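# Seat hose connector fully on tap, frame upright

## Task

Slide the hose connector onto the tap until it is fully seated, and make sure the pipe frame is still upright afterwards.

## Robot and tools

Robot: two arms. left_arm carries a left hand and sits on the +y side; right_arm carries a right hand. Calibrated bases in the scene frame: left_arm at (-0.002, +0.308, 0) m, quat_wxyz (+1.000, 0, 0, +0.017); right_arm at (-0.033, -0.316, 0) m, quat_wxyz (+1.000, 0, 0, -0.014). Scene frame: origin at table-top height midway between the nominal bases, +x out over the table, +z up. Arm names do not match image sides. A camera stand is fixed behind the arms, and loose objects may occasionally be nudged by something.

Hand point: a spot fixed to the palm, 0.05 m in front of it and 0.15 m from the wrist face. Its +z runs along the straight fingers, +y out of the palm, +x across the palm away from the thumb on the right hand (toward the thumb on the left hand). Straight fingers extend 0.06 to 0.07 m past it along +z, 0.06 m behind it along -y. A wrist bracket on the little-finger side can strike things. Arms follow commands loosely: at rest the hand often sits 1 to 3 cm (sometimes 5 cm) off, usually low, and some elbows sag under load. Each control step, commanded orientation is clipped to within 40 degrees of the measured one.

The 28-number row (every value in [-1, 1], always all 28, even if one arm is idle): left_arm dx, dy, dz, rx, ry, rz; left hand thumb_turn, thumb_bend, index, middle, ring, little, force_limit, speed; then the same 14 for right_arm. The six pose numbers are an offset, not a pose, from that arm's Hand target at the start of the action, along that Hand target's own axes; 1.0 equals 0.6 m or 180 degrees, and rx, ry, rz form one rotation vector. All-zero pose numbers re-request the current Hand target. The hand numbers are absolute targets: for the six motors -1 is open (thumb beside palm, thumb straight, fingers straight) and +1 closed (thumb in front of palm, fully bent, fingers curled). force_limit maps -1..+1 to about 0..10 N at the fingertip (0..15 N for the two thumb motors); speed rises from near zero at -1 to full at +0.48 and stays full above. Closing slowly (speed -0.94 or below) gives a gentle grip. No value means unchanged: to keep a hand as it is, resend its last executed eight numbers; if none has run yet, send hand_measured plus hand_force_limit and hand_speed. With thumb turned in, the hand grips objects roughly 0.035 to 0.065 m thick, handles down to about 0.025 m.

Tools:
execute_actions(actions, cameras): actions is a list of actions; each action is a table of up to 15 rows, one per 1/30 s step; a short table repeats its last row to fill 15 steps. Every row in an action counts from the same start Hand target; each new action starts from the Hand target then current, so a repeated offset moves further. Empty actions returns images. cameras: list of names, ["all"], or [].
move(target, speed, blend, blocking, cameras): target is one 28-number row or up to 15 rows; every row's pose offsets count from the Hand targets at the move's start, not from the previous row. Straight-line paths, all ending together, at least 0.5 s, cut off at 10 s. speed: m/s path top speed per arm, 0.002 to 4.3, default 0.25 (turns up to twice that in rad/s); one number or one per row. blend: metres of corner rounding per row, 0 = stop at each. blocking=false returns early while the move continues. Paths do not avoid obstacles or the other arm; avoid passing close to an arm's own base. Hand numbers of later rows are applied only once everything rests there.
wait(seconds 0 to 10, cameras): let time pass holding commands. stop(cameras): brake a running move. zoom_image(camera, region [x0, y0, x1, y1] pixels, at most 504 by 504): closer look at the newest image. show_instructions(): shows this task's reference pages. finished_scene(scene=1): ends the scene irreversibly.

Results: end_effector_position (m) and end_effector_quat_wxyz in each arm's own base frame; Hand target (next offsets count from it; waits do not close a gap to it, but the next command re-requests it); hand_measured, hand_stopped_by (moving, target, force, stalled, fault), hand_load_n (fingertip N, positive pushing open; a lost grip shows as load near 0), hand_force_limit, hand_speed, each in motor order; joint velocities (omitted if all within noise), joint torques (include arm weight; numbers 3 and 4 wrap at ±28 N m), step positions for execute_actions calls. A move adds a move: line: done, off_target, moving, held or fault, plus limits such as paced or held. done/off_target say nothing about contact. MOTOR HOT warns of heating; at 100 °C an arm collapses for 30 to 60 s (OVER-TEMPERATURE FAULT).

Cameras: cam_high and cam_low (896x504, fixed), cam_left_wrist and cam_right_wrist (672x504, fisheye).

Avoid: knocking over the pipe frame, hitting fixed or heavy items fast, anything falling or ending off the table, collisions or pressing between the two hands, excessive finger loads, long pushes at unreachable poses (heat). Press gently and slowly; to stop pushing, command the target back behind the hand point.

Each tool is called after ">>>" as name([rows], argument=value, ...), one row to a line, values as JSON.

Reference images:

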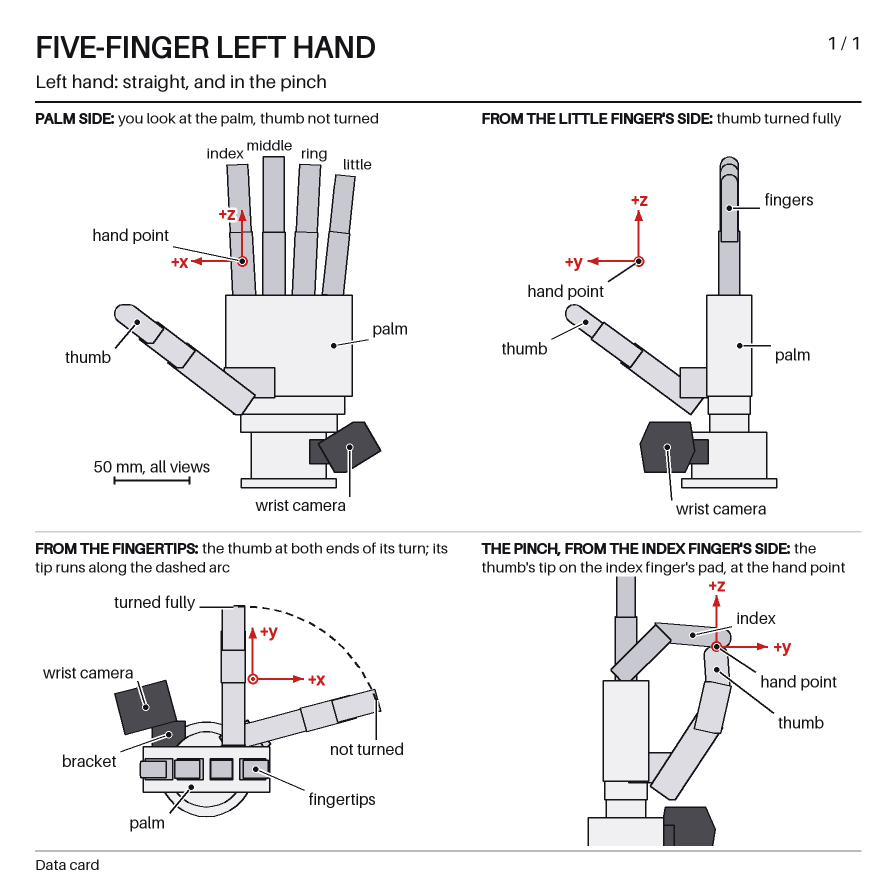

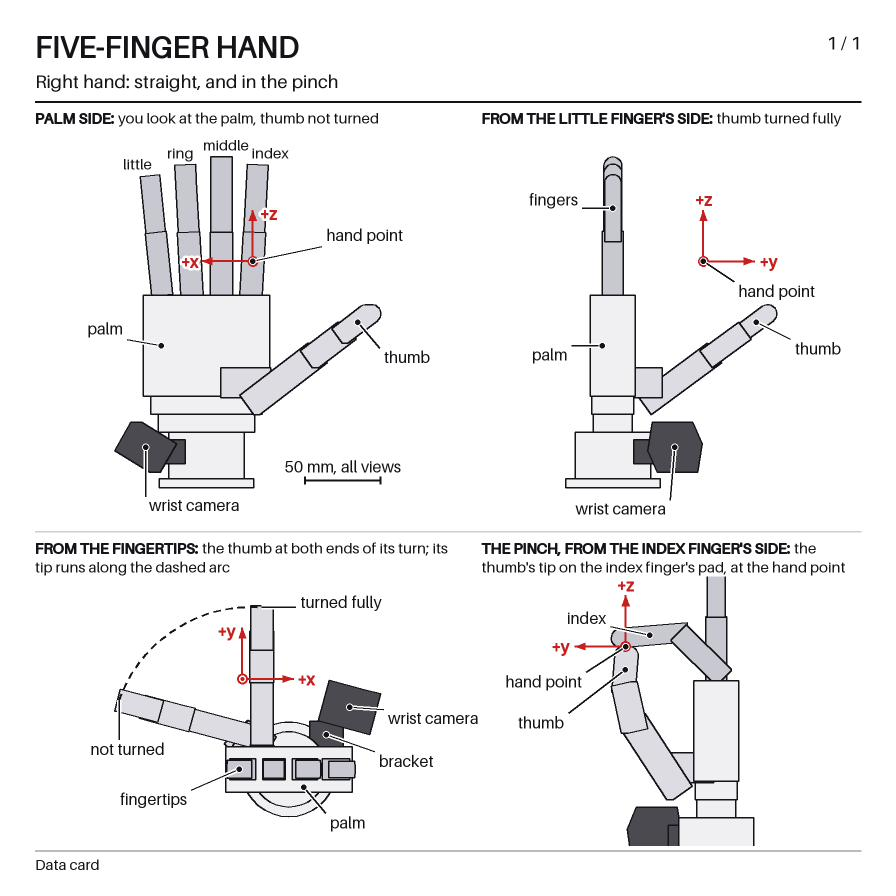

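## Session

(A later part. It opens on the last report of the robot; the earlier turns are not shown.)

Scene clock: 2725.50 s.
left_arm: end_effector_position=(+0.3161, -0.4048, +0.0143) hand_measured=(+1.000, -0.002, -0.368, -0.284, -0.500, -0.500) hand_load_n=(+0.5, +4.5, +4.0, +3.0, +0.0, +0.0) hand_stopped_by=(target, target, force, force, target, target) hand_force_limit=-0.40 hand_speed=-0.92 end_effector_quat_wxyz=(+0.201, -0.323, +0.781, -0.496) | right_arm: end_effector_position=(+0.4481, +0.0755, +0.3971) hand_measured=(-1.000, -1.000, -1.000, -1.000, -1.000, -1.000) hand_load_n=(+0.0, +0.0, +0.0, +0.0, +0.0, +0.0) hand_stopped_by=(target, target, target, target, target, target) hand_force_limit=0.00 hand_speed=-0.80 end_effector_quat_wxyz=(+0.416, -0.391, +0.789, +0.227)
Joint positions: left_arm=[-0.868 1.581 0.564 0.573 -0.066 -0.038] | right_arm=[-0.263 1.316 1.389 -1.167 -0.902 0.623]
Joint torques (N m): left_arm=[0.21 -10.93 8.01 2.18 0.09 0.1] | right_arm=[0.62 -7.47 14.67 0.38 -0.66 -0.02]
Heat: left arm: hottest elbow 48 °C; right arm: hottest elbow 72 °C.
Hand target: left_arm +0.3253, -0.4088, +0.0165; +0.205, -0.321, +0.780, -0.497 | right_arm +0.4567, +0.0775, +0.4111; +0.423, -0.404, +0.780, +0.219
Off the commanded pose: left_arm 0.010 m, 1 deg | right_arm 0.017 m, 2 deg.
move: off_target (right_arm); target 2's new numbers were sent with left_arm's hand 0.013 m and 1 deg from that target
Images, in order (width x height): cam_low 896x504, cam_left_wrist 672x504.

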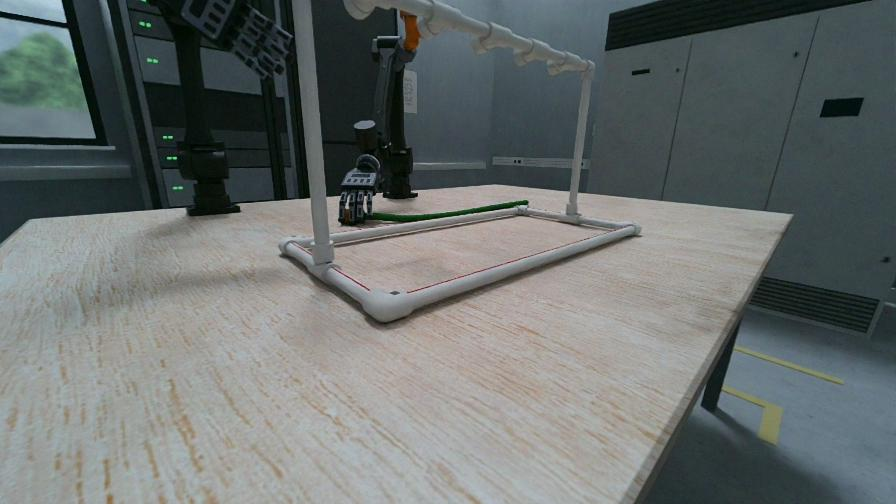

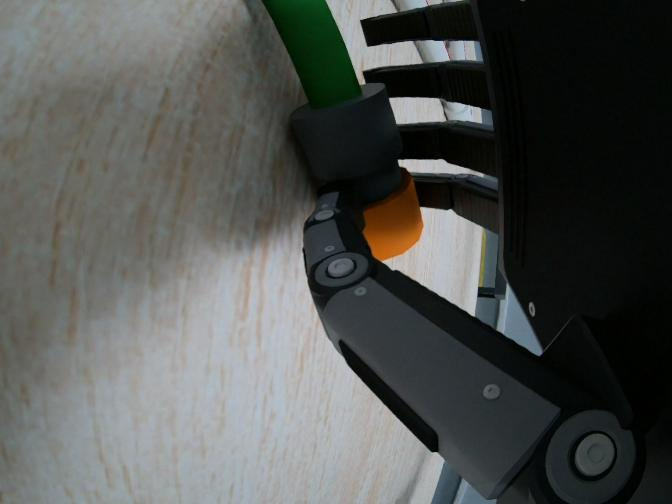

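>>> move([
  [0,0,0,0,0,0,1,0.0,-0.5,-0.5,-0.5,-0.5,-0.4,-0.7,0,0,0,0,0,0,-1,-1,-1,-1,-1,-1,0,-0.8],
  [0,0,0,0,0,0,1,0.2,-0.5,-0.5,-0.5,-0.5,-0.5,-0.85,0,0,0,0,0,0,-1,-1,-1,-1,-1,-1,0,-0.8],
], speed=0.04, cameras=["cam_left_wrist","cam_low"])

>>> zoom_image(camera="cam_left_wrist", region=[200, 20, 500, 320])

Scene clock: 2757.07 s.
left_arm: end_effector_position=(+0.3161, -0.4048, +0.0143) hand_measured=(+1.000, +0.200, -0.500, -0.500, -0.500, -0.500) hand_load_n=(+0.0, +0.0, +0.0, -0.5, +0.0, +0.0) hand_stopped_by=(target, target, target, target, target, target) hand_force_limit=-0.50 hand_speed=-0.85 end_effector_quat_wxyz=(+0.201, -0.322, +0.781, -0.496) | right_arm: end_effector_position=(+0.4481, +0.0755, +0.3971) hand_measured=(-1.000, -1.000, -1.000, -1.000, -1.000, -1.000) hand_load_n=(+0.0, +0.0, -0.5, +0.0, +0.0, +0.0) hand_stopped_by=(target, target, target, target, target, target) hand_force_limit=0.00 hand_speed=-0.80 end_effector_quat_wxyz=(+0.416, -0.391, +0.789, +0.227)
Joint positions: left_arm=[-0.868 1.581 0.564 0.573 -0.066 -0.038] | right_arm=[-0.263 1.316 1.389 -1.167 -0.902 0.623]
Joint torques (N m): left_arm=[0.26 -10.93 7.99 2.18 0.08 0.1] | right_arm=[0.62 -7.53 14.68 0.39 -0.67 -0.03]
Heat: left arm: hottest elbow 48 °C; right arm: hottest elbow 72 °C.
Hand target: left_arm +0.3253, -0.4088, +0.0165; +0.205, -0.321, +0.780, -0.497 | right_arm +0.4567, +0.0775, +0.4111; +0.423, -0.404, +0.780, +0.219
Off the commanded pose: left_arm 0.010 m, 1 deg | right_arm 0.017 m, 2 deg.
move: off_target (right_arm)
Images, in order (width x height): cam_low 896x504, cam_left_wrist 672x504.

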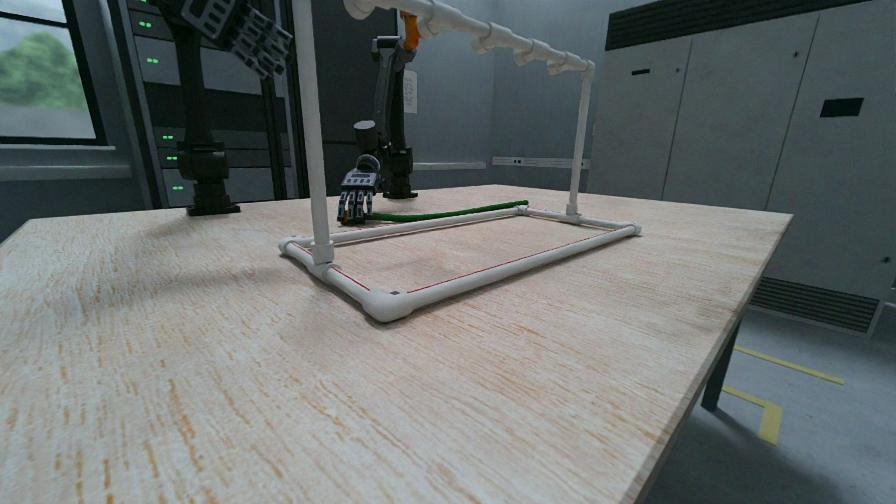

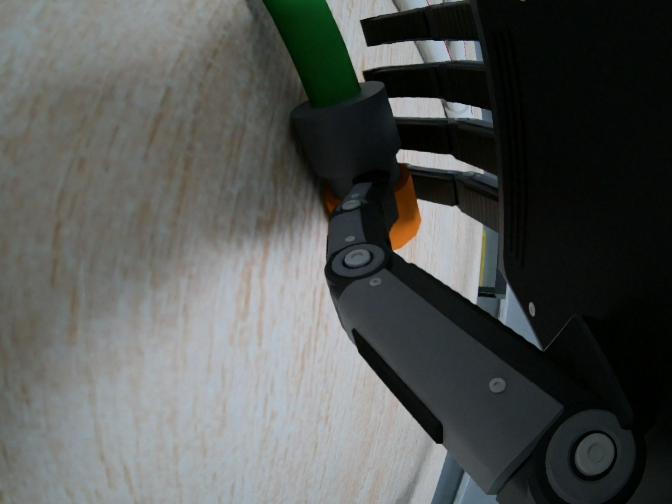

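Scaled by 1.680 from the camera's 672x504 image, which has a finer 960x720 frame.

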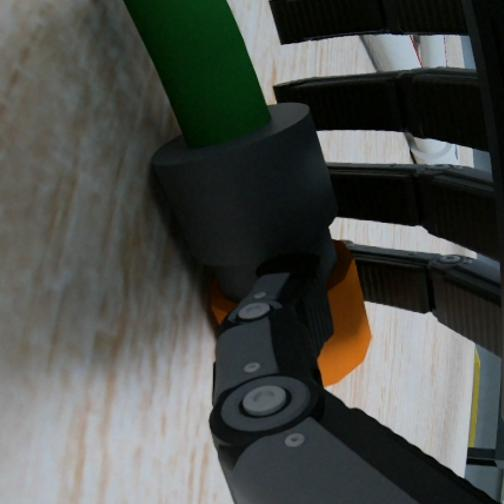

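>>> move([
  [0,0,0,0,0,0,1,0.2,0.2,0.2,-0.5,-0.5,-0.4,-0.92,0,0,0,0,0,0,-1,-1,-1,-1,-1,-1,0,-0.8],
], speed=0.04, cameras=["cam_left_wrist","cam_low"])

>>> zoom_image(camera="cam_left_wrist", region=[200, 20, 500, 320])

>>> zoom_image(camera="cam_low", region=[310, 160, 430, 250])

Scene clock: 2765.63 s.
left_arm: end_effector_position=(+0.3161, -0.4048, +0.0143) hand_measured=(+1.000, +0.200, -0.404, -0.308, -0.500, -0.500) hand_load_n=(+0.5, +2.5, +2.5, +4.0, +0.0, +0.0) hand_stopped_by=(target, target, force, force, target, target) hand_force_limit=-0.40 hand_speed=-0.92 end_effector_quat_wxyz=(+0.201, -0.322, +0.781, -0.496) | right_arm: end_effector_position=(+0.4481, +0.0755, +0.3971) hand_measured=(-1.000, -1.000, -1.000, -1.000, -1.000, -1.000) hand_load_n=(+0.0, +0.0, +0.0, +0.0, +0.0, +0.0) hand_stopped_by=(target, target, target, target, target, target) hand_force_limit=0.00 hand_speed=-0.80 end_effector_quat_wxyz=(+0.416, -0.391, +0.789, +0.227)
Joint positions: left_arm=[-0.868 1.581 0.564 0.573 -0.066 -0.038] | right_arm=[-0.263 1.316 1.389 -1.167 -0.902 0.623]
Joint torques (N m): left_arm=[0.15 -10.99 7.99 2.18 0.08 0.1] | right_arm=[0.62 -7.53 14.71 0.39 -0.66 -0.03]
Heat: left arm: hottest elbow 48 °C; right arm: hottest elbow 72 °C.
Hand target: left_arm +0.3253, -0.4088, +0.0165; +0.205, -0.321, +0.780, -0.497 | right_arm +0.4567, +0.0775, +0.4111; +0.423, -0.404, +0.780, +0.219
Off the commanded pose: left_arm 0.010 m, 1 deg | right_arm 0.017 m, 2 deg.
move: off_target (right_arm)
Images, in order (width x height): cam_low 896x504, cam_left_wrist 672x504.

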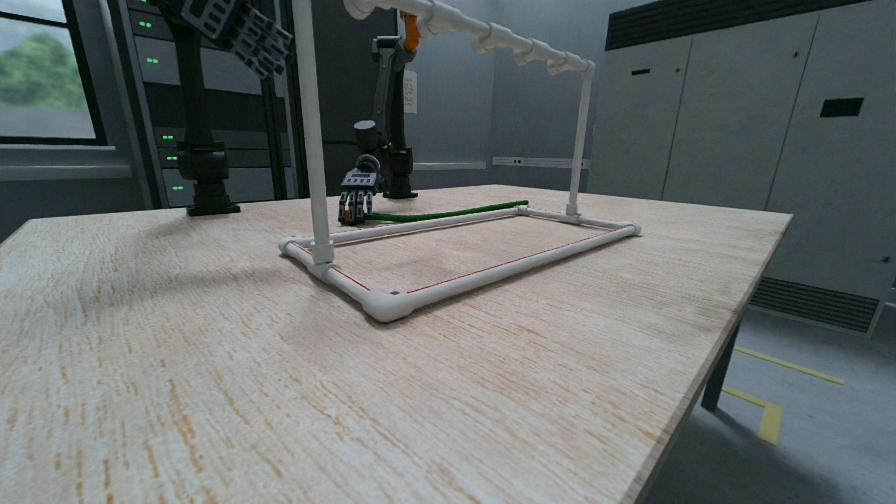

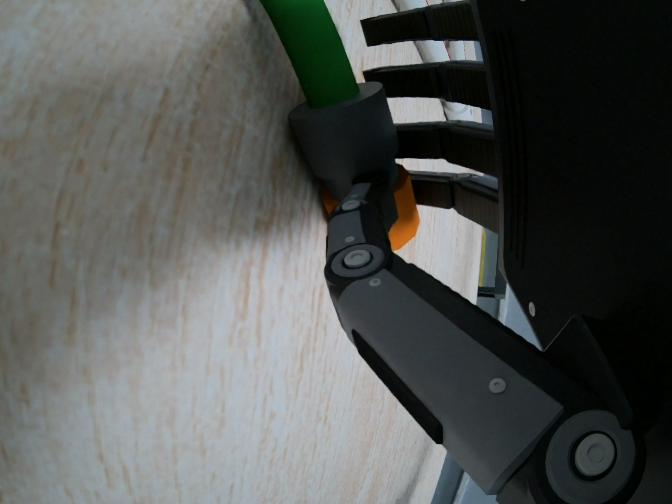

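Scaled by 1.680 from the camera's 672x504 image, which has a finer 960x720 frame.

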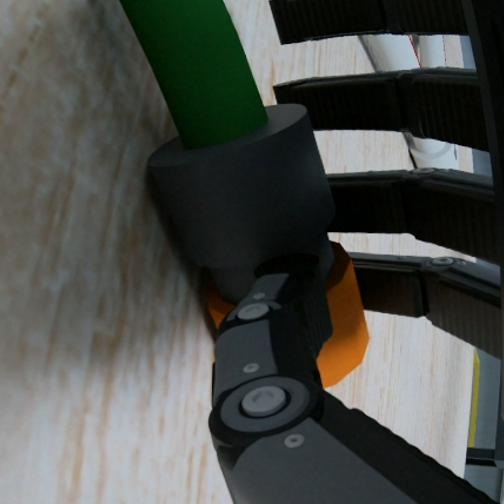

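Scaled by 4.200.

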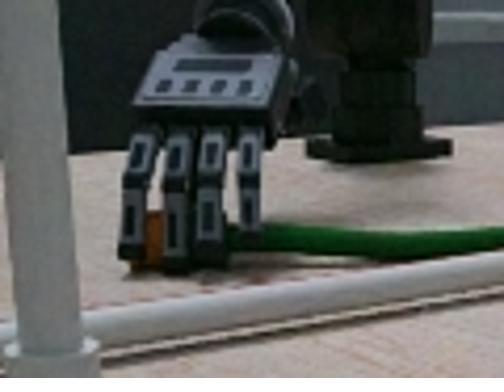

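>>> move([
  [0,0,0,0,0,0,1,0.2,0.2,0.2,0.2,0.2,-0.55,-0.92,0,0,0,0,0,0,-1,-1,-1,-1,-1,-1,0,-0.8],
  [0,0,0,0,0,0,1,0.2,0.3,0.3,0.2,0.2,0.5,-0.92,0,0,0,0,0,0,-1,-1,-1,-1,-1,-1,0,-0.8],
], speed=0.04, cameras=["cam_left_wrist","cam_low"])

>>> zoom_image(camera="cam_left_wrist", region=[200, 20, 500, 320])

>>> zoom_image(camera="cam_low", region=[310, 160, 430, 250])

Scene clock: 2776.00 s.
left_arm: end_effector_position=(+0.3162, -0.4052, +0.0146) hand_measured=(+1.000, +0.198, -0.384, -0.280, -0.270, -0.068) hand_load_n=(+1.0, +6.0, +8.0, +9.5, +0.0, +0.0) hand_stopped_by=(target, target, force, force, force, force) hand_force_limit=0.50 hand_speed=-0.92 end_effector_quat_wxyz=(+0.200, -0.322, +0.781, -0.496) | right_arm: end_effector_position=(+0.4481, +0.0755, +0.3971) hand_measured=(-1.000, -1.000, -1.000, -1.000, -1.000, -1.000) hand_load_n=(+0.0, +0.0, +0.0, +0.5, +0.0, +0.0) hand_stopped_by=(target, target, target, target, target, target) hand_force_limit=0.00 hand_speed=-0.80 end_effector_quat_wxyz=(+0.416, -0.391, +0.789, +0.227)
Joint positions: left_arm=[-0.868 1.581 0.565 0.573 -0.065 -0.038] | right_arm=[-0.263 1.316 1.389 -1.167 -0.902 0.623]
Joint torques (N m): left_arm=[0.21 -10.99 7.94 2.18 0.04 0.1] | right_arm=[0.56 -7.53 14.68 0.35 -0.66 -0.03]
Heat: left arm: hottest elbow 47 °C; right arm: hottest elbow 72 °C.
Hand target: left_arm +0.3252, -0.4087, +0.0164; +0.205, -0.321, +0.780, -0.497 | right_arm +0.4567, +0.0775, +0.4111; +0.423, -0.404, +0.780, +0.219
Off the commanded pose: left_arm 0.010 m, 1 deg | right_arm 0.017 m, 2 deg.
move: off_target (right_arm)
Images, in order (width x height): cam_low 896x504, cam_left_wrist 672x504.

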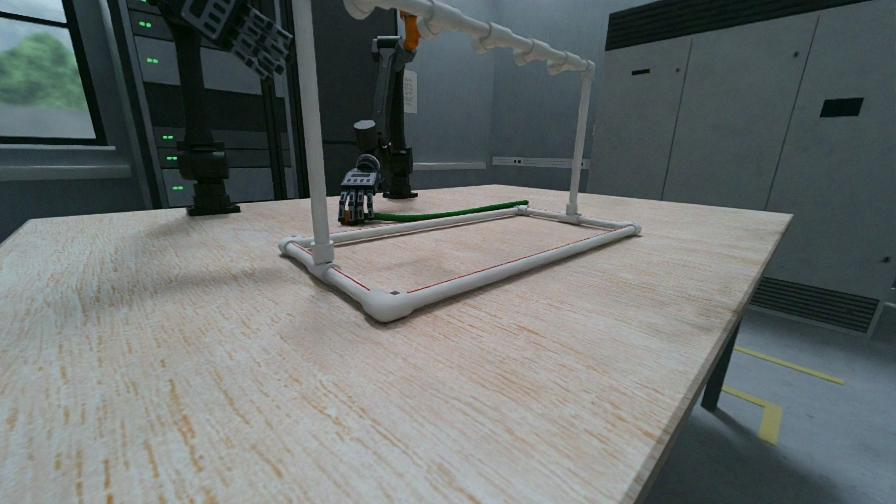

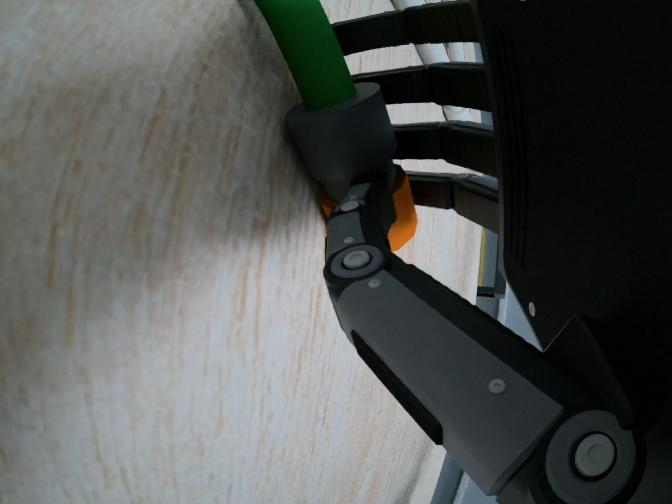

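Scaled by 1.680 from the camera's 672x504 image, which has a finer 960x720 frame.

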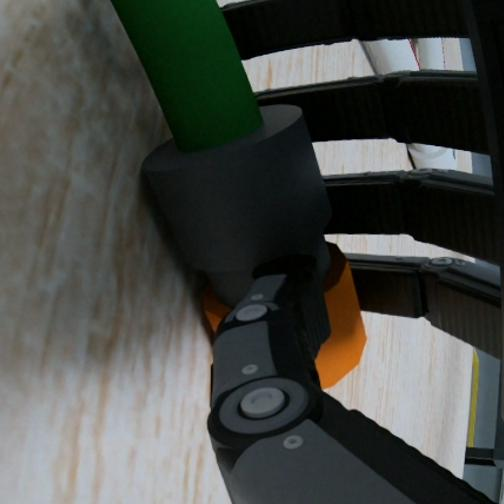

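Scaled by 4.200.

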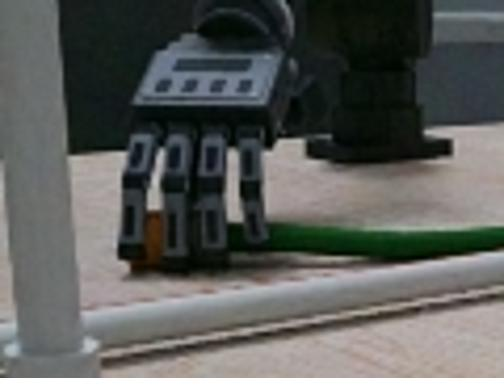

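>>> move(target=[-0.0103,-0.147,-0.0542,0.0019,-0.0389,-0.1573,1,0.2,0.3,0.3,0.2,0.2,0.5,-0.92,0,0,0,0,0,0,-1,-1,-1,-1,-1,-1,0,-0.8], speed=0.08, cameras=["all"])

Scene clock: 2820.13 s.
left_arm: end_effector_position=(+0.3212, -0.4009, +0.0904) hand_measured=(+1.000, +0.200, -0.384, -0.280, -0.270, -0.068) hand_load_n=(+0.0, +0.0, +0.0, +0.0, +0.0, +0.0) hand_stopped_by=(target, target, force, force, force, force) hand_force_limit=0.50 hand_speed=-0.92 end_effector_quat_wxyz=(+0.124, -0.528, +0.674, -0.501) | right_arm: end_effector_position=(+0.4481, +0.0755, +0.3971) hand_measured=(-1.000, -1.000, -1.000, -1.000, -1.000, -1.000) hand_load_n=(+0.0, +0.0, +0.0, +0.0, +0.0, +0.0) hand_stopped_by=(target, target, target, target, target, target) hand_force_limit=0.00 hand_speed=-0.80 end_effector_quat_wxyz=(+0.416, -0.391, +0.789, +0.227)
Joint positions: left_arm=[-0.847 1.363 0.61 0.26 -0.161 -0.509] | right_arm=[-0.263 1.316 1.389 -1.167 -0.902 0.623]
Joint torques (N m): left_arm=[0.26 -10.81 10.92 1.62 -0.15 -0.09] | right_arm=[0.56 -7.53 14.68 0.36 -0.67 -0.02]
Heat: left arm: hottest elbow 47 °C; right arm: hottest elbow 72 °C.
Hand target: left_arm +0.3352, -0.4098, +0.1100; +0.125, -0.531, +0.662, -0.513 | right_arm +0.4567, +0.0775, +0.4111; +0.423, -0.404, +0.780, +0.219
Off the commanded pose: left_arm 0.026 m, 2 deg | right_arm 0.017 m, 2 deg.
move: off_target (left_arm, right_arm)

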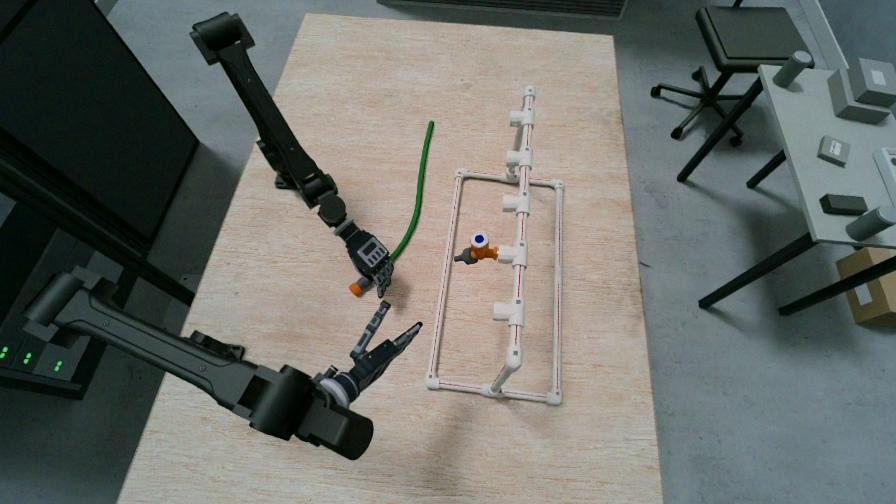

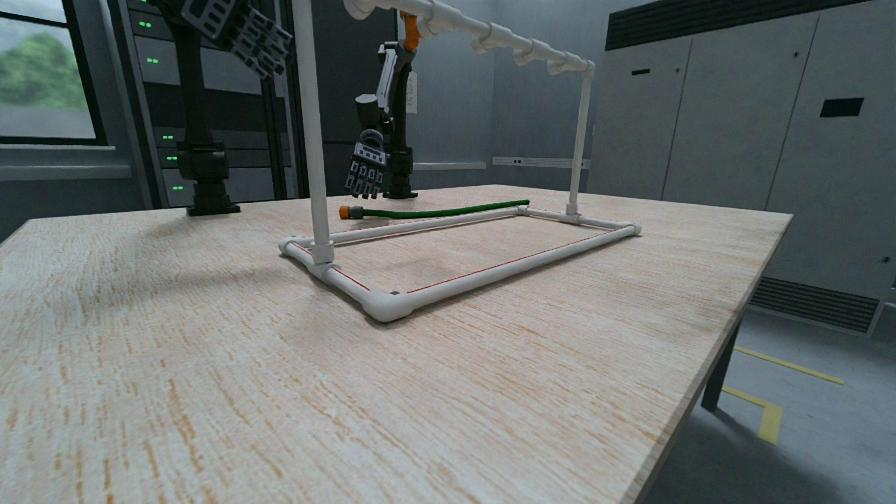

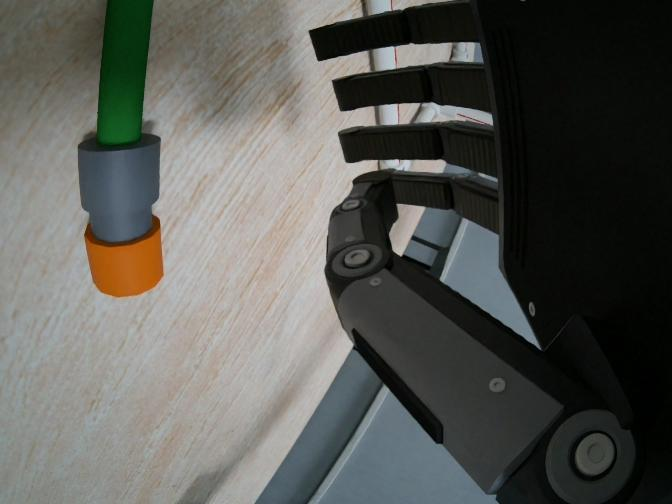

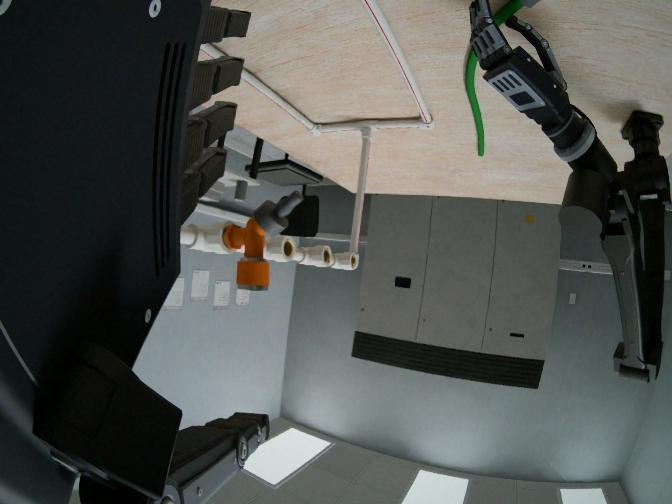

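>>> zoom_image(camera="cam_left_wrist", region=[0, 80, 240, 320])

>>> zoom_image(camera="cam_high", region=[330, 240, 410, 320])

Scaled by 2.100 from the camera's 672x504 image, which has a finer 960x720 frame.

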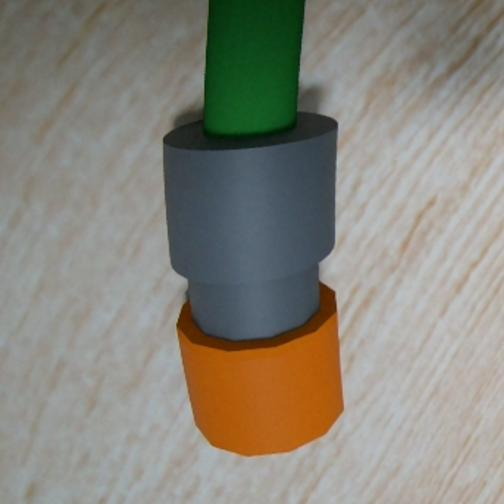

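Scaled by 6.300.

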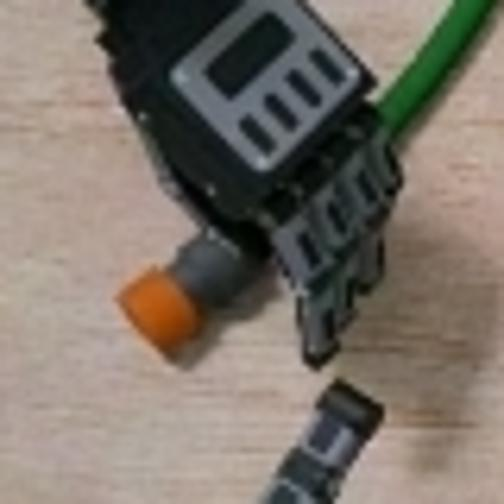

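>>> move(target=[-0.038,0.05,-0.087,-0.0059,0.0582,0.1663,1,-0.4,-0.5,-0.5,-0.5,-0.5,0.0,-0.5,0,0,0,0,0,0,-1,-1,-1,-1,-1,-1,0,-0.8], speed=0.12, cameras=["cam_left_wrist"])

>>> zoom_image(camera="cam_left_wrist", region=[60, 60, 380, 380])

Scene clock: 2999.33 s.
left_arm: end_effector_position=(+0.2895, -0.3711, +0.1032) hand_measured=(+1.000, -0.400, -0.500, -0.500, -0.500, -0.500) hand_load_n=(+0.0, +0.0, +0.0, +0.0, +0.0, -0.5) hand_stopped_by=(target, target, target, target, target, target) hand_force_limit=0.00 hand_speed=-0.50 end_effector_quat_wxyz=(+0.186, -0.295, +0.786, -0.510) | right_arm: end_effector_position=(+0.4481, +0.0755, +0.3971) hand_measured=(-1.000, -1.000, -1.000, -1.000, -1.000, -1.000) hand_load_n=(+0.0, +0.0, +0.0, +0.0, +0.0, +0.0) hand_stopped_by=(target, target, target, target, target, target) hand_force_limit=0.00 hand_speed=-0.80 end_effector_quat_wxyz=(+0.416, -0.391, +0.789, +0.227)
Joint positions: left_arm=[-0.83 1.216 0.533 0.26 0.03 0.005] | right_arm=[-0.263 1.316 1.389 -1.167 -0.902 0.623]
Joint torques (N m): left_arm=[0.26 -9 8.1 1.76 0.13 0.07] | right_arm=[0.56 -7.47 14.69 0.38 -0.67 -0.02]
Heat: left arm: hottest elbow 55 °C; right arm: hottest elbow 73 °C.
Hand target: left_arm +0.2900, -0.3650, +0.0999; +0.188, -0.295, +0.790, -0.503 | right_arm +0.4567, +0.0775, +0.4111; +0.423, -0.404, +0.780, +0.219
Off the commanded pose: left_arm 0.007 m, 1 deg | right_arm 0.017 m, 2 deg.
move: off_target (right_arm)
Images, in order (width x height): cam_left_wrist 672x504.

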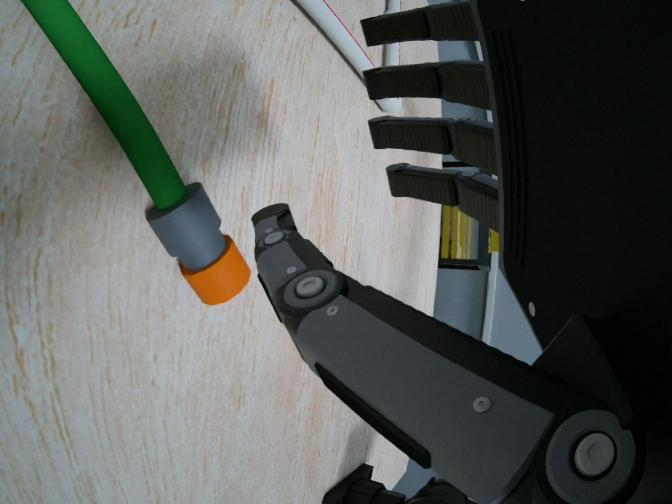

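Scaled by 1.575 from the camera's 672x504 image, which has a finer 960x720 frame.

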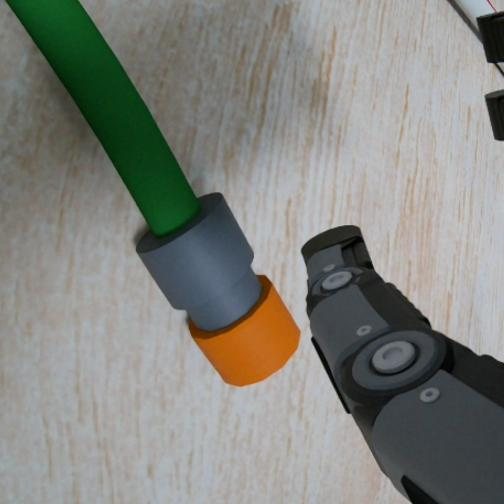

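>>> move(target=[-0.0017,0.1328,0.03,0,0,0,1,-0.4,-0.5,-0.5,-0.5,-0.5,0.0,-0.5,0,0,0,0,0,0,-1,-1,-1,-1,-1,-1,0,-0.8], speed=0.06, cameras=["cam_left_wrist","cam_low"])

>>> zoom_image(camera="cam_left_wrist", region=[200, 60, 500, 360])

>>> zoom_image(camera="cam_low", region=[310, 160, 430, 250])

Scene clock: 3020.07 s.
left_arm: end_effector_position=(+0.2760, -0.3539, +0.0235) hand_measured=(+1.000, -0.400, -0.500, -0.500, -0.500, -0.500) hand_load_n=(+0.0, +0.0, +0.0, +0.0, +0.0, -0.5) hand_stopped_by=(target, target, target, target, target, target) hand_force_limit=0.00 hand_speed=-0.50 end_effector_quat_wxyz=(+0.184, -0.296, +0.791, -0.503) | right_arm: end_effector_position=(+0.4481, +0.0755, +0.3971) hand_measured=(-1.000, -1.000, -1.000, -1.000, -1.000, -1.000) hand_load_n=(+0.0, +0.0, +0.0, +0.0, +0.0, +0.0) hand_stopped_by=(target, target, target, target, target, target) hand_force_limit=0.00 hand_speed=-0.80 end_effector_quat_wxyz=(+0.416, -0.391, +0.789, +0.227)
Joint positions: left_arm=[-0.825 1.408 0.4 0.569 0.035 0.008] | right_arm=[-0.263 1.316 1.389 -1.167 -0.902 0.623]
Joint torques (N m): left_arm=[0.26 -7.94 6.27 3.19 0.13 0.11] | right_arm=[0.62 -7.59 14.69 0.39 -0.66 -0.03]
Heat: left arm: hottest elbow 51 °C; right arm: hottest elbow 73 °C.
Hand target: left_arm +0.2794, -0.3513, +0.0201; +0.188, -0.295, +0.790, -0.504 | right_arm +0.4567, +0.0775, +0.4111; +0.423, -0.404, +0.780, +0.219
Off the commanded pose: left_arm 0.005 m, 0 deg | right_arm 0.017 m, 2 deg.
move: off_target (right_arm)
Images, in order (width x height): cam_low 896x504, cam_left_wrist 672x504.

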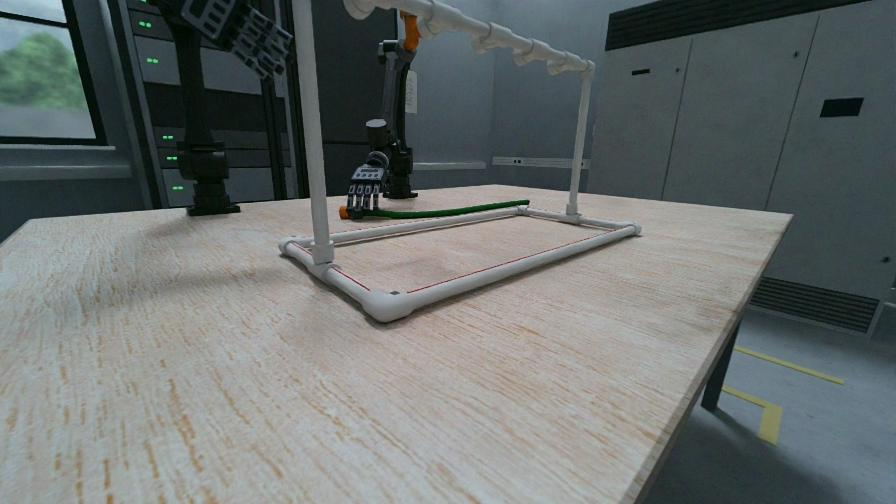

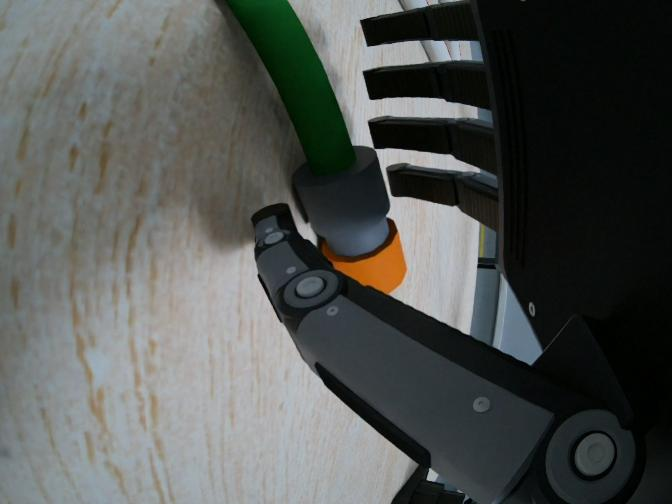

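Scaled by 1.680 from the camera's 672x504 image, which has a finer 960x720 frame.

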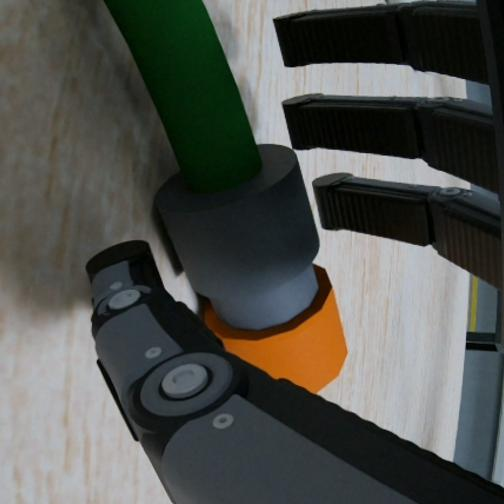

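Scaled by 4.200.

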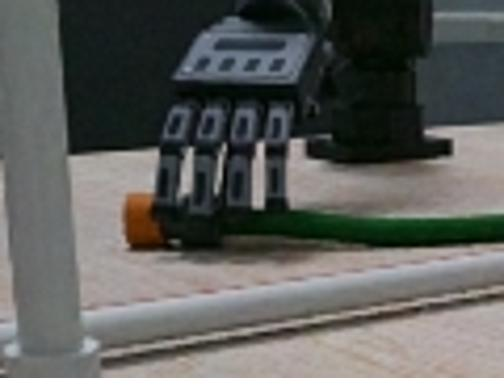

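>>> move(target=[0.005,0.0035,0.0178,0,0,0,1,-0.4,-0.45,-0.45,-0.45,-0.45,0.0,-0.5,0,0,0,0,0,0,-1,-1,-1,-1,-1,-1,0,-0.8], speed=0.04, cameras=["cam_left_wrist","cam_low"])

>>> zoom_image(camera="cam_left_wrist", region=[200, 60, 500, 360])

>>> zoom_image(camera="cam_low", region=[310, 160, 430, 250])

Scene clock: 3064.30 s.
left_arm: end_effector_position=(+0.2776, -0.3544, +0.0150) hand_measured=(+1.000, -0.400, -0.450, -0.450, -0.450, -0.450) hand_load_n=(+0.0, +1.0, +0.0, -0.5, +0.0, +0.0) hand_stopped_by=(target, target, target, target, target, target) hand_force_limit=0.00 hand_speed=-0.50 end_effector_quat_wxyz=(+0.185, -0.297, +0.791, -0.501) | right_arm: end_effector_position=(+0.4481, +0.0755, +0.3971) hand_measured=(-1.000, -1.000, -1.000, -1.000, -1.000, -1.000) hand_load_n=(+0.0, +0.0, +0.0, +0.0, +0.0, +0.0) hand_stopped_by=(target, target, target, target, target, target) hand_force_limit=0.00 hand_speed=-0.80 end_effector_quat_wxyz=(+0.416, -0.391, +0.789, +0.227)
Joint positions: left_arm=[-0.825 1.444 0.4 0.6 0.03 0.008] | right_arm=[-0.263 1.316 1.389 -1.167 -0.902 0.623]
Joint torques (N m): left_arm=[-0.56 -7.3 7.28 3.08 -0.11 0.06] | right_arm=[0.67 -7.65 14.69 0.39 -0.66 -0.02]
Heat: left arm: hottest elbow 46 °C; right arm: hottest elbow 74 °C.
Hand target: left_arm +0.2828, -0.3599, +0.0137; +0.188, -0.295, +0.790, -0.503 | right_arm +0.4567, +0.0775, +0.4111; +0.423, -0.404, +0.780, +0.219
Off the commanded pose: left_arm 0.008 m, 1 deg | right_arm 0.017 m, 2 deg.
move: off_target (right_arm)
Images, in order (width x height): cam_low 896x504, cam_left_wrist 672x504.

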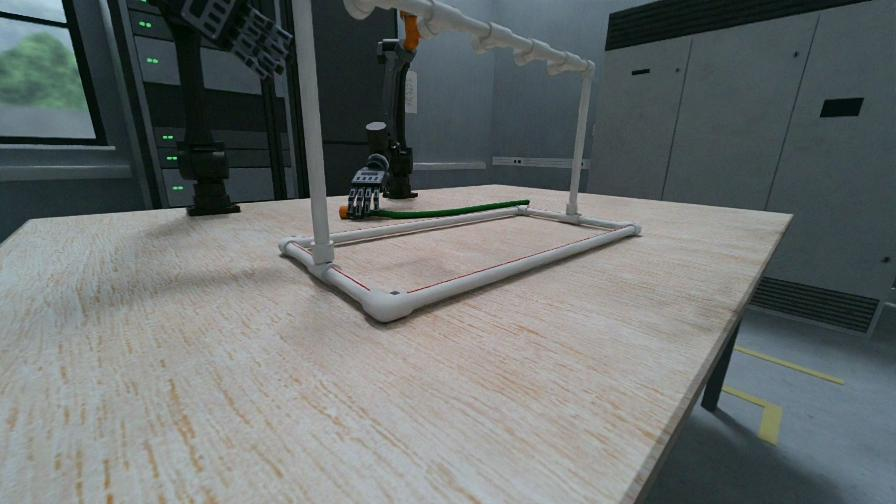

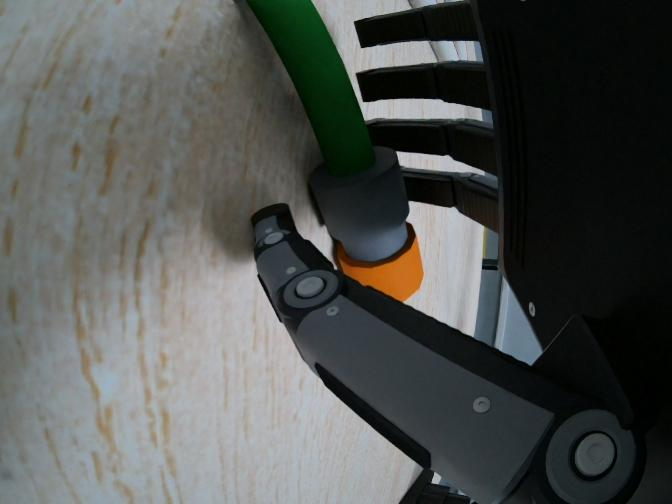

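Scaled by 1.680 from the camera's 672x504 image, which has a finer 960x720 frame.

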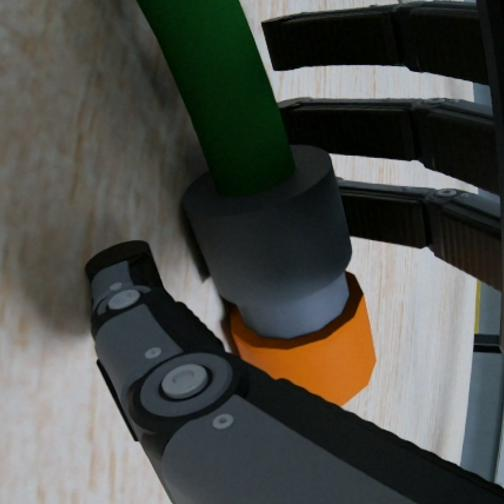

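Scaled by 4.200.

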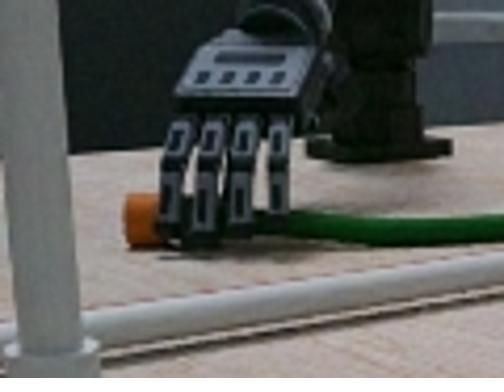

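>>> move([
  [0,0,0,0,0,0,1,-0.1,-0.45,-0.45,-0.45,-0.45,-0.4,-0.85,0,0,0,0,0,0,-1,-1,-1,-1,-1,-1,0,-0.8],
  [0,0,0,0,0,0,1,-0.1,0.2,0.2,-0.45,-0.45,-0.4,-0.92,0,0,0,0,0,0,-1,-1,-1,-1,-1,-1,0,-0.8],
], speed=0.04, cameras=["cam_left_wrist","cam_low"])

>>> zoom_image(camera="cam_left_wrist", region=[200, 60, 500, 360])

>>> zoom_image(camera="cam_low", region=[310, 160, 430, 250])

Scene clock: 3079.33 s.
left_arm: end_effector_position=(+0.2786, -0.3551, +0.0136) hand_measured=(+1.000, -0.100, -0.288, -0.280, -0.450, -0.450) hand_load_n=(-0.5, +3.0, +3.5, +2.0, +0.0, +0.0) hand_stopped_by=(target, target, force, force, target, target) hand_force_limit=-0.40 hand_speed=-0.92 end_effector_quat_wxyz=(+0.186, -0.297, +0.790, -0.502) | right_arm: end_effector_position=(+0.4481, +0.0755, +0.3971) hand_measured=(-1.000, -1.000, -1.000, -1.000, -1.000, -1.000) hand_load_n=(+0.0, +0.0, +0.0, +0.0, +0.0, +0.0) hand_stopped_by=(target, target, target, target, target, target) hand_force_limit=0.00 hand_speed=-0.80 end_effector_quat_wxyz=(+0.416, -0.391, +0.789, +0.227)
Joint positions: left_arm=[-0.825 1.454 0.4 0.614 0.029 0.008] | right_arm=[-0.263 1.316 1.389 -1.167 -0.902 0.623]
Joint torques (N m): left_arm=[-0.62 -8.18 7.24 2.56 -0.06 0.07] | right_arm=[0.56 -7.41 14.69 0.36 -0.67 -0.03]
Heat: left arm: hottest elbow 45 °C; right arm: hottest elbow 74 °C.
Hand target: left_arm +0.2829, -0.3599, +0.0137; +0.188, -0.295, +0.790, -0.504 | right_arm +0.4567, +0.0775, +0.4111; +0.423, -0.404, +0.780, +0.219
Off the commanded pose: left_arm 0.006 m, 0 deg | right_arm 0.017 m, 2 deg.
move: off_target (right_arm)
Images, in order (width x height): cam_low 896x504, cam_left_wrist 672x504.

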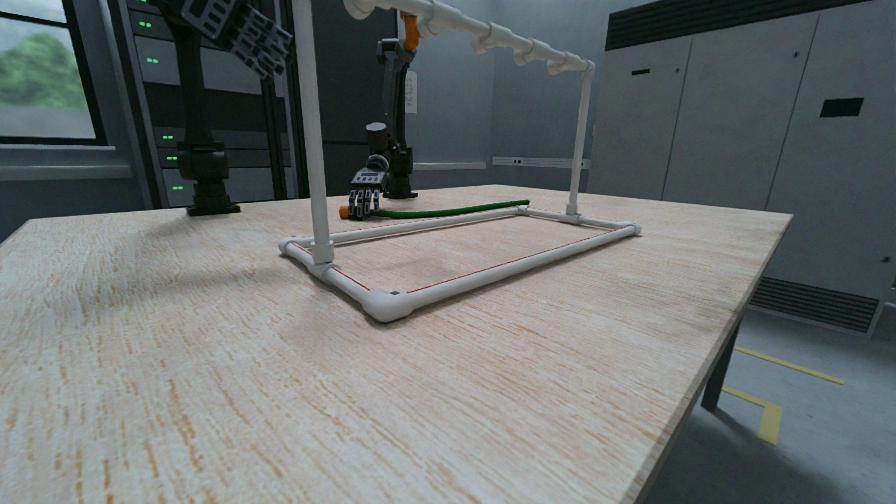

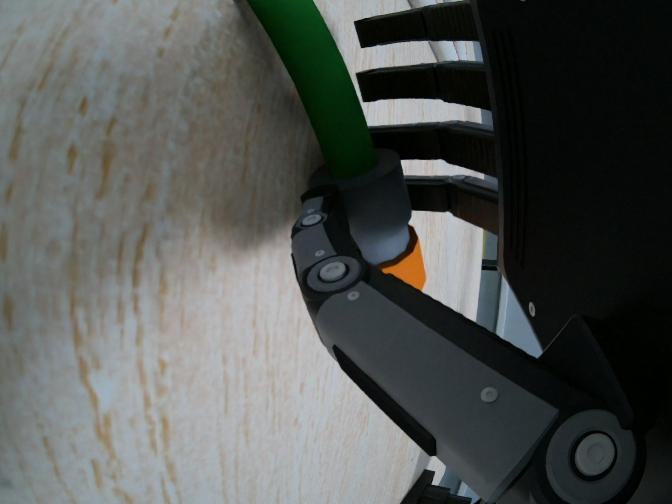

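Scaled by 1.680 from the camera's 672x504 image, which has a finer 960x720 frame.

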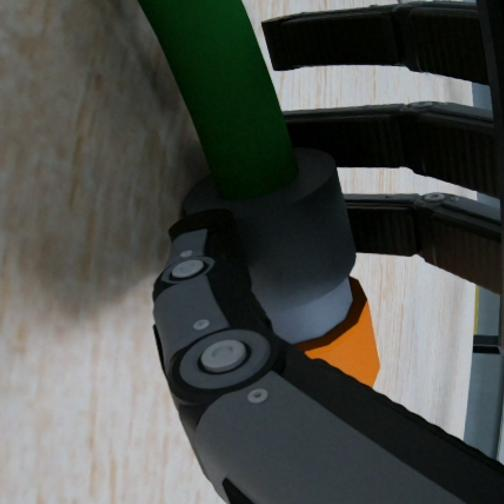

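Scaled by 4.200.

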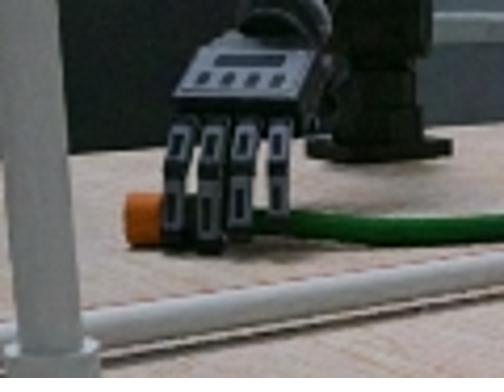

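>>> move([
  [0,0,0,0,0,0,1,-0.1,0.2,0.2,0.2,0.2,-0.6,-0.92,0,0,0,0,0,0,-1,-1,-1,-1,-1,-1,0,-0.8],
  [0,0,0,0,0,0,1,-0.1,0.3,0.3,0.2,0.2,0.4,-0.92,0,0,0,0,0,0,-1,-1,-1,-1,-1,-1,0,-0.8],
], speed=0.04, cameras=["cam_left_wrist"])

>>> zoom_image(camera="cam_left_wrist", region=[200, 60, 500, 360])

Scene clock: 3123.80 s.
left_arm: end_effector_position=(+0.2791, -0.3557, +0.0143) hand_measured=(+1.000, -0.102, -0.274, -0.244, -0.092, -0.034) hand_load_n=(+1.0, +9.5, +4.0, +9.0, +0.0, +1.5) hand_stopped_by=(target, target, force, force, force, force) hand_force_limit=0.40 hand_speed=-0.92 end_effector_quat_wxyz=(+0.186, -0.297, +0.790, -0.503) | right_arm: end_effector_position=(+0.4481, +0.0755, +0.3971) hand_measured=(-1.000, -1.000, -1.000, -1.000, -1.000, -1.000) hand_load_n=(+0.0, +0.0, +0.0, +0.0, +0.0, +0.0) hand_stopped_by=(target, target, target, target, target, target) hand_force_limit=0.00 hand_speed=-0.80 end_effector_quat_wxyz=(+0.416, -0.391, +0.789, +0.227)
Joint positions: left_arm=[-0.825 1.454 0.401 0.614 0.029 0.008] | right_arm=[-0.263 1.316 1.389 -1.167 -0.902 0.623]
Joint torques (N m): left_arm=[-0.56 -8.18 7.16 2.55 -0.06 0.07] | right_arm=[0.62 -7.53 14.68 0.39 -0.66 -0.02]
Heat: left arm: hottest elbow 44 °C; right arm: hottest elbow 74 °C.
Hand target: left_arm +0.2830, -0.3600, +0.0138; +0.188, -0.295, +0.790, -0.504 | right_arm +0.4567, +0.0775, +0.4111; +0.423, -0.404, +0.780, +0.219
Off the commanded pose: left_arm 0.006 m, 0 deg | right_arm 0.017 m, 2 deg.
move: off_target (right_arm)
Images, in order (width x height): cam_left_wrist 672x504.

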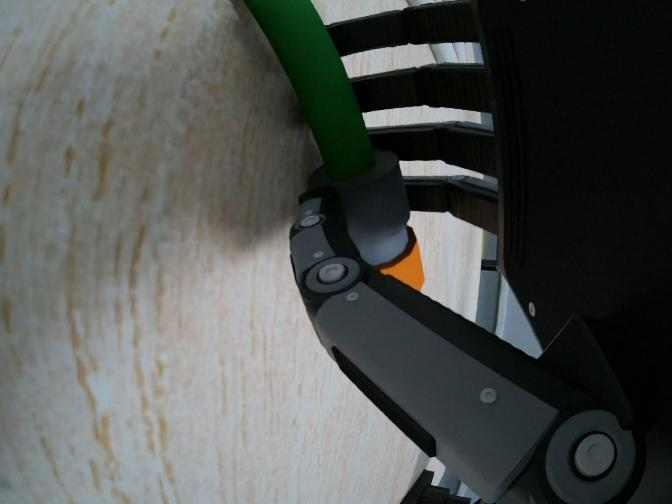

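Scaled by 1.680 from the camera's 672x504 image, which has a finer 960x720 frame.

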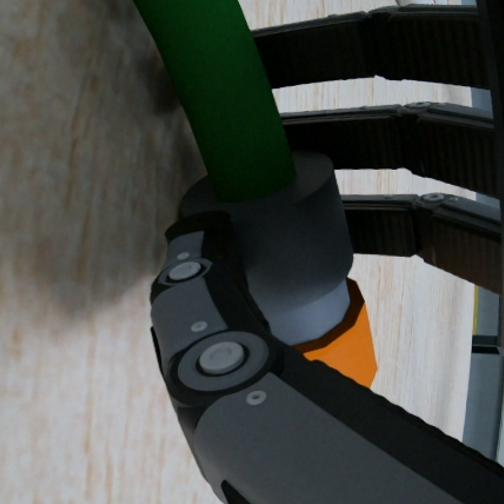

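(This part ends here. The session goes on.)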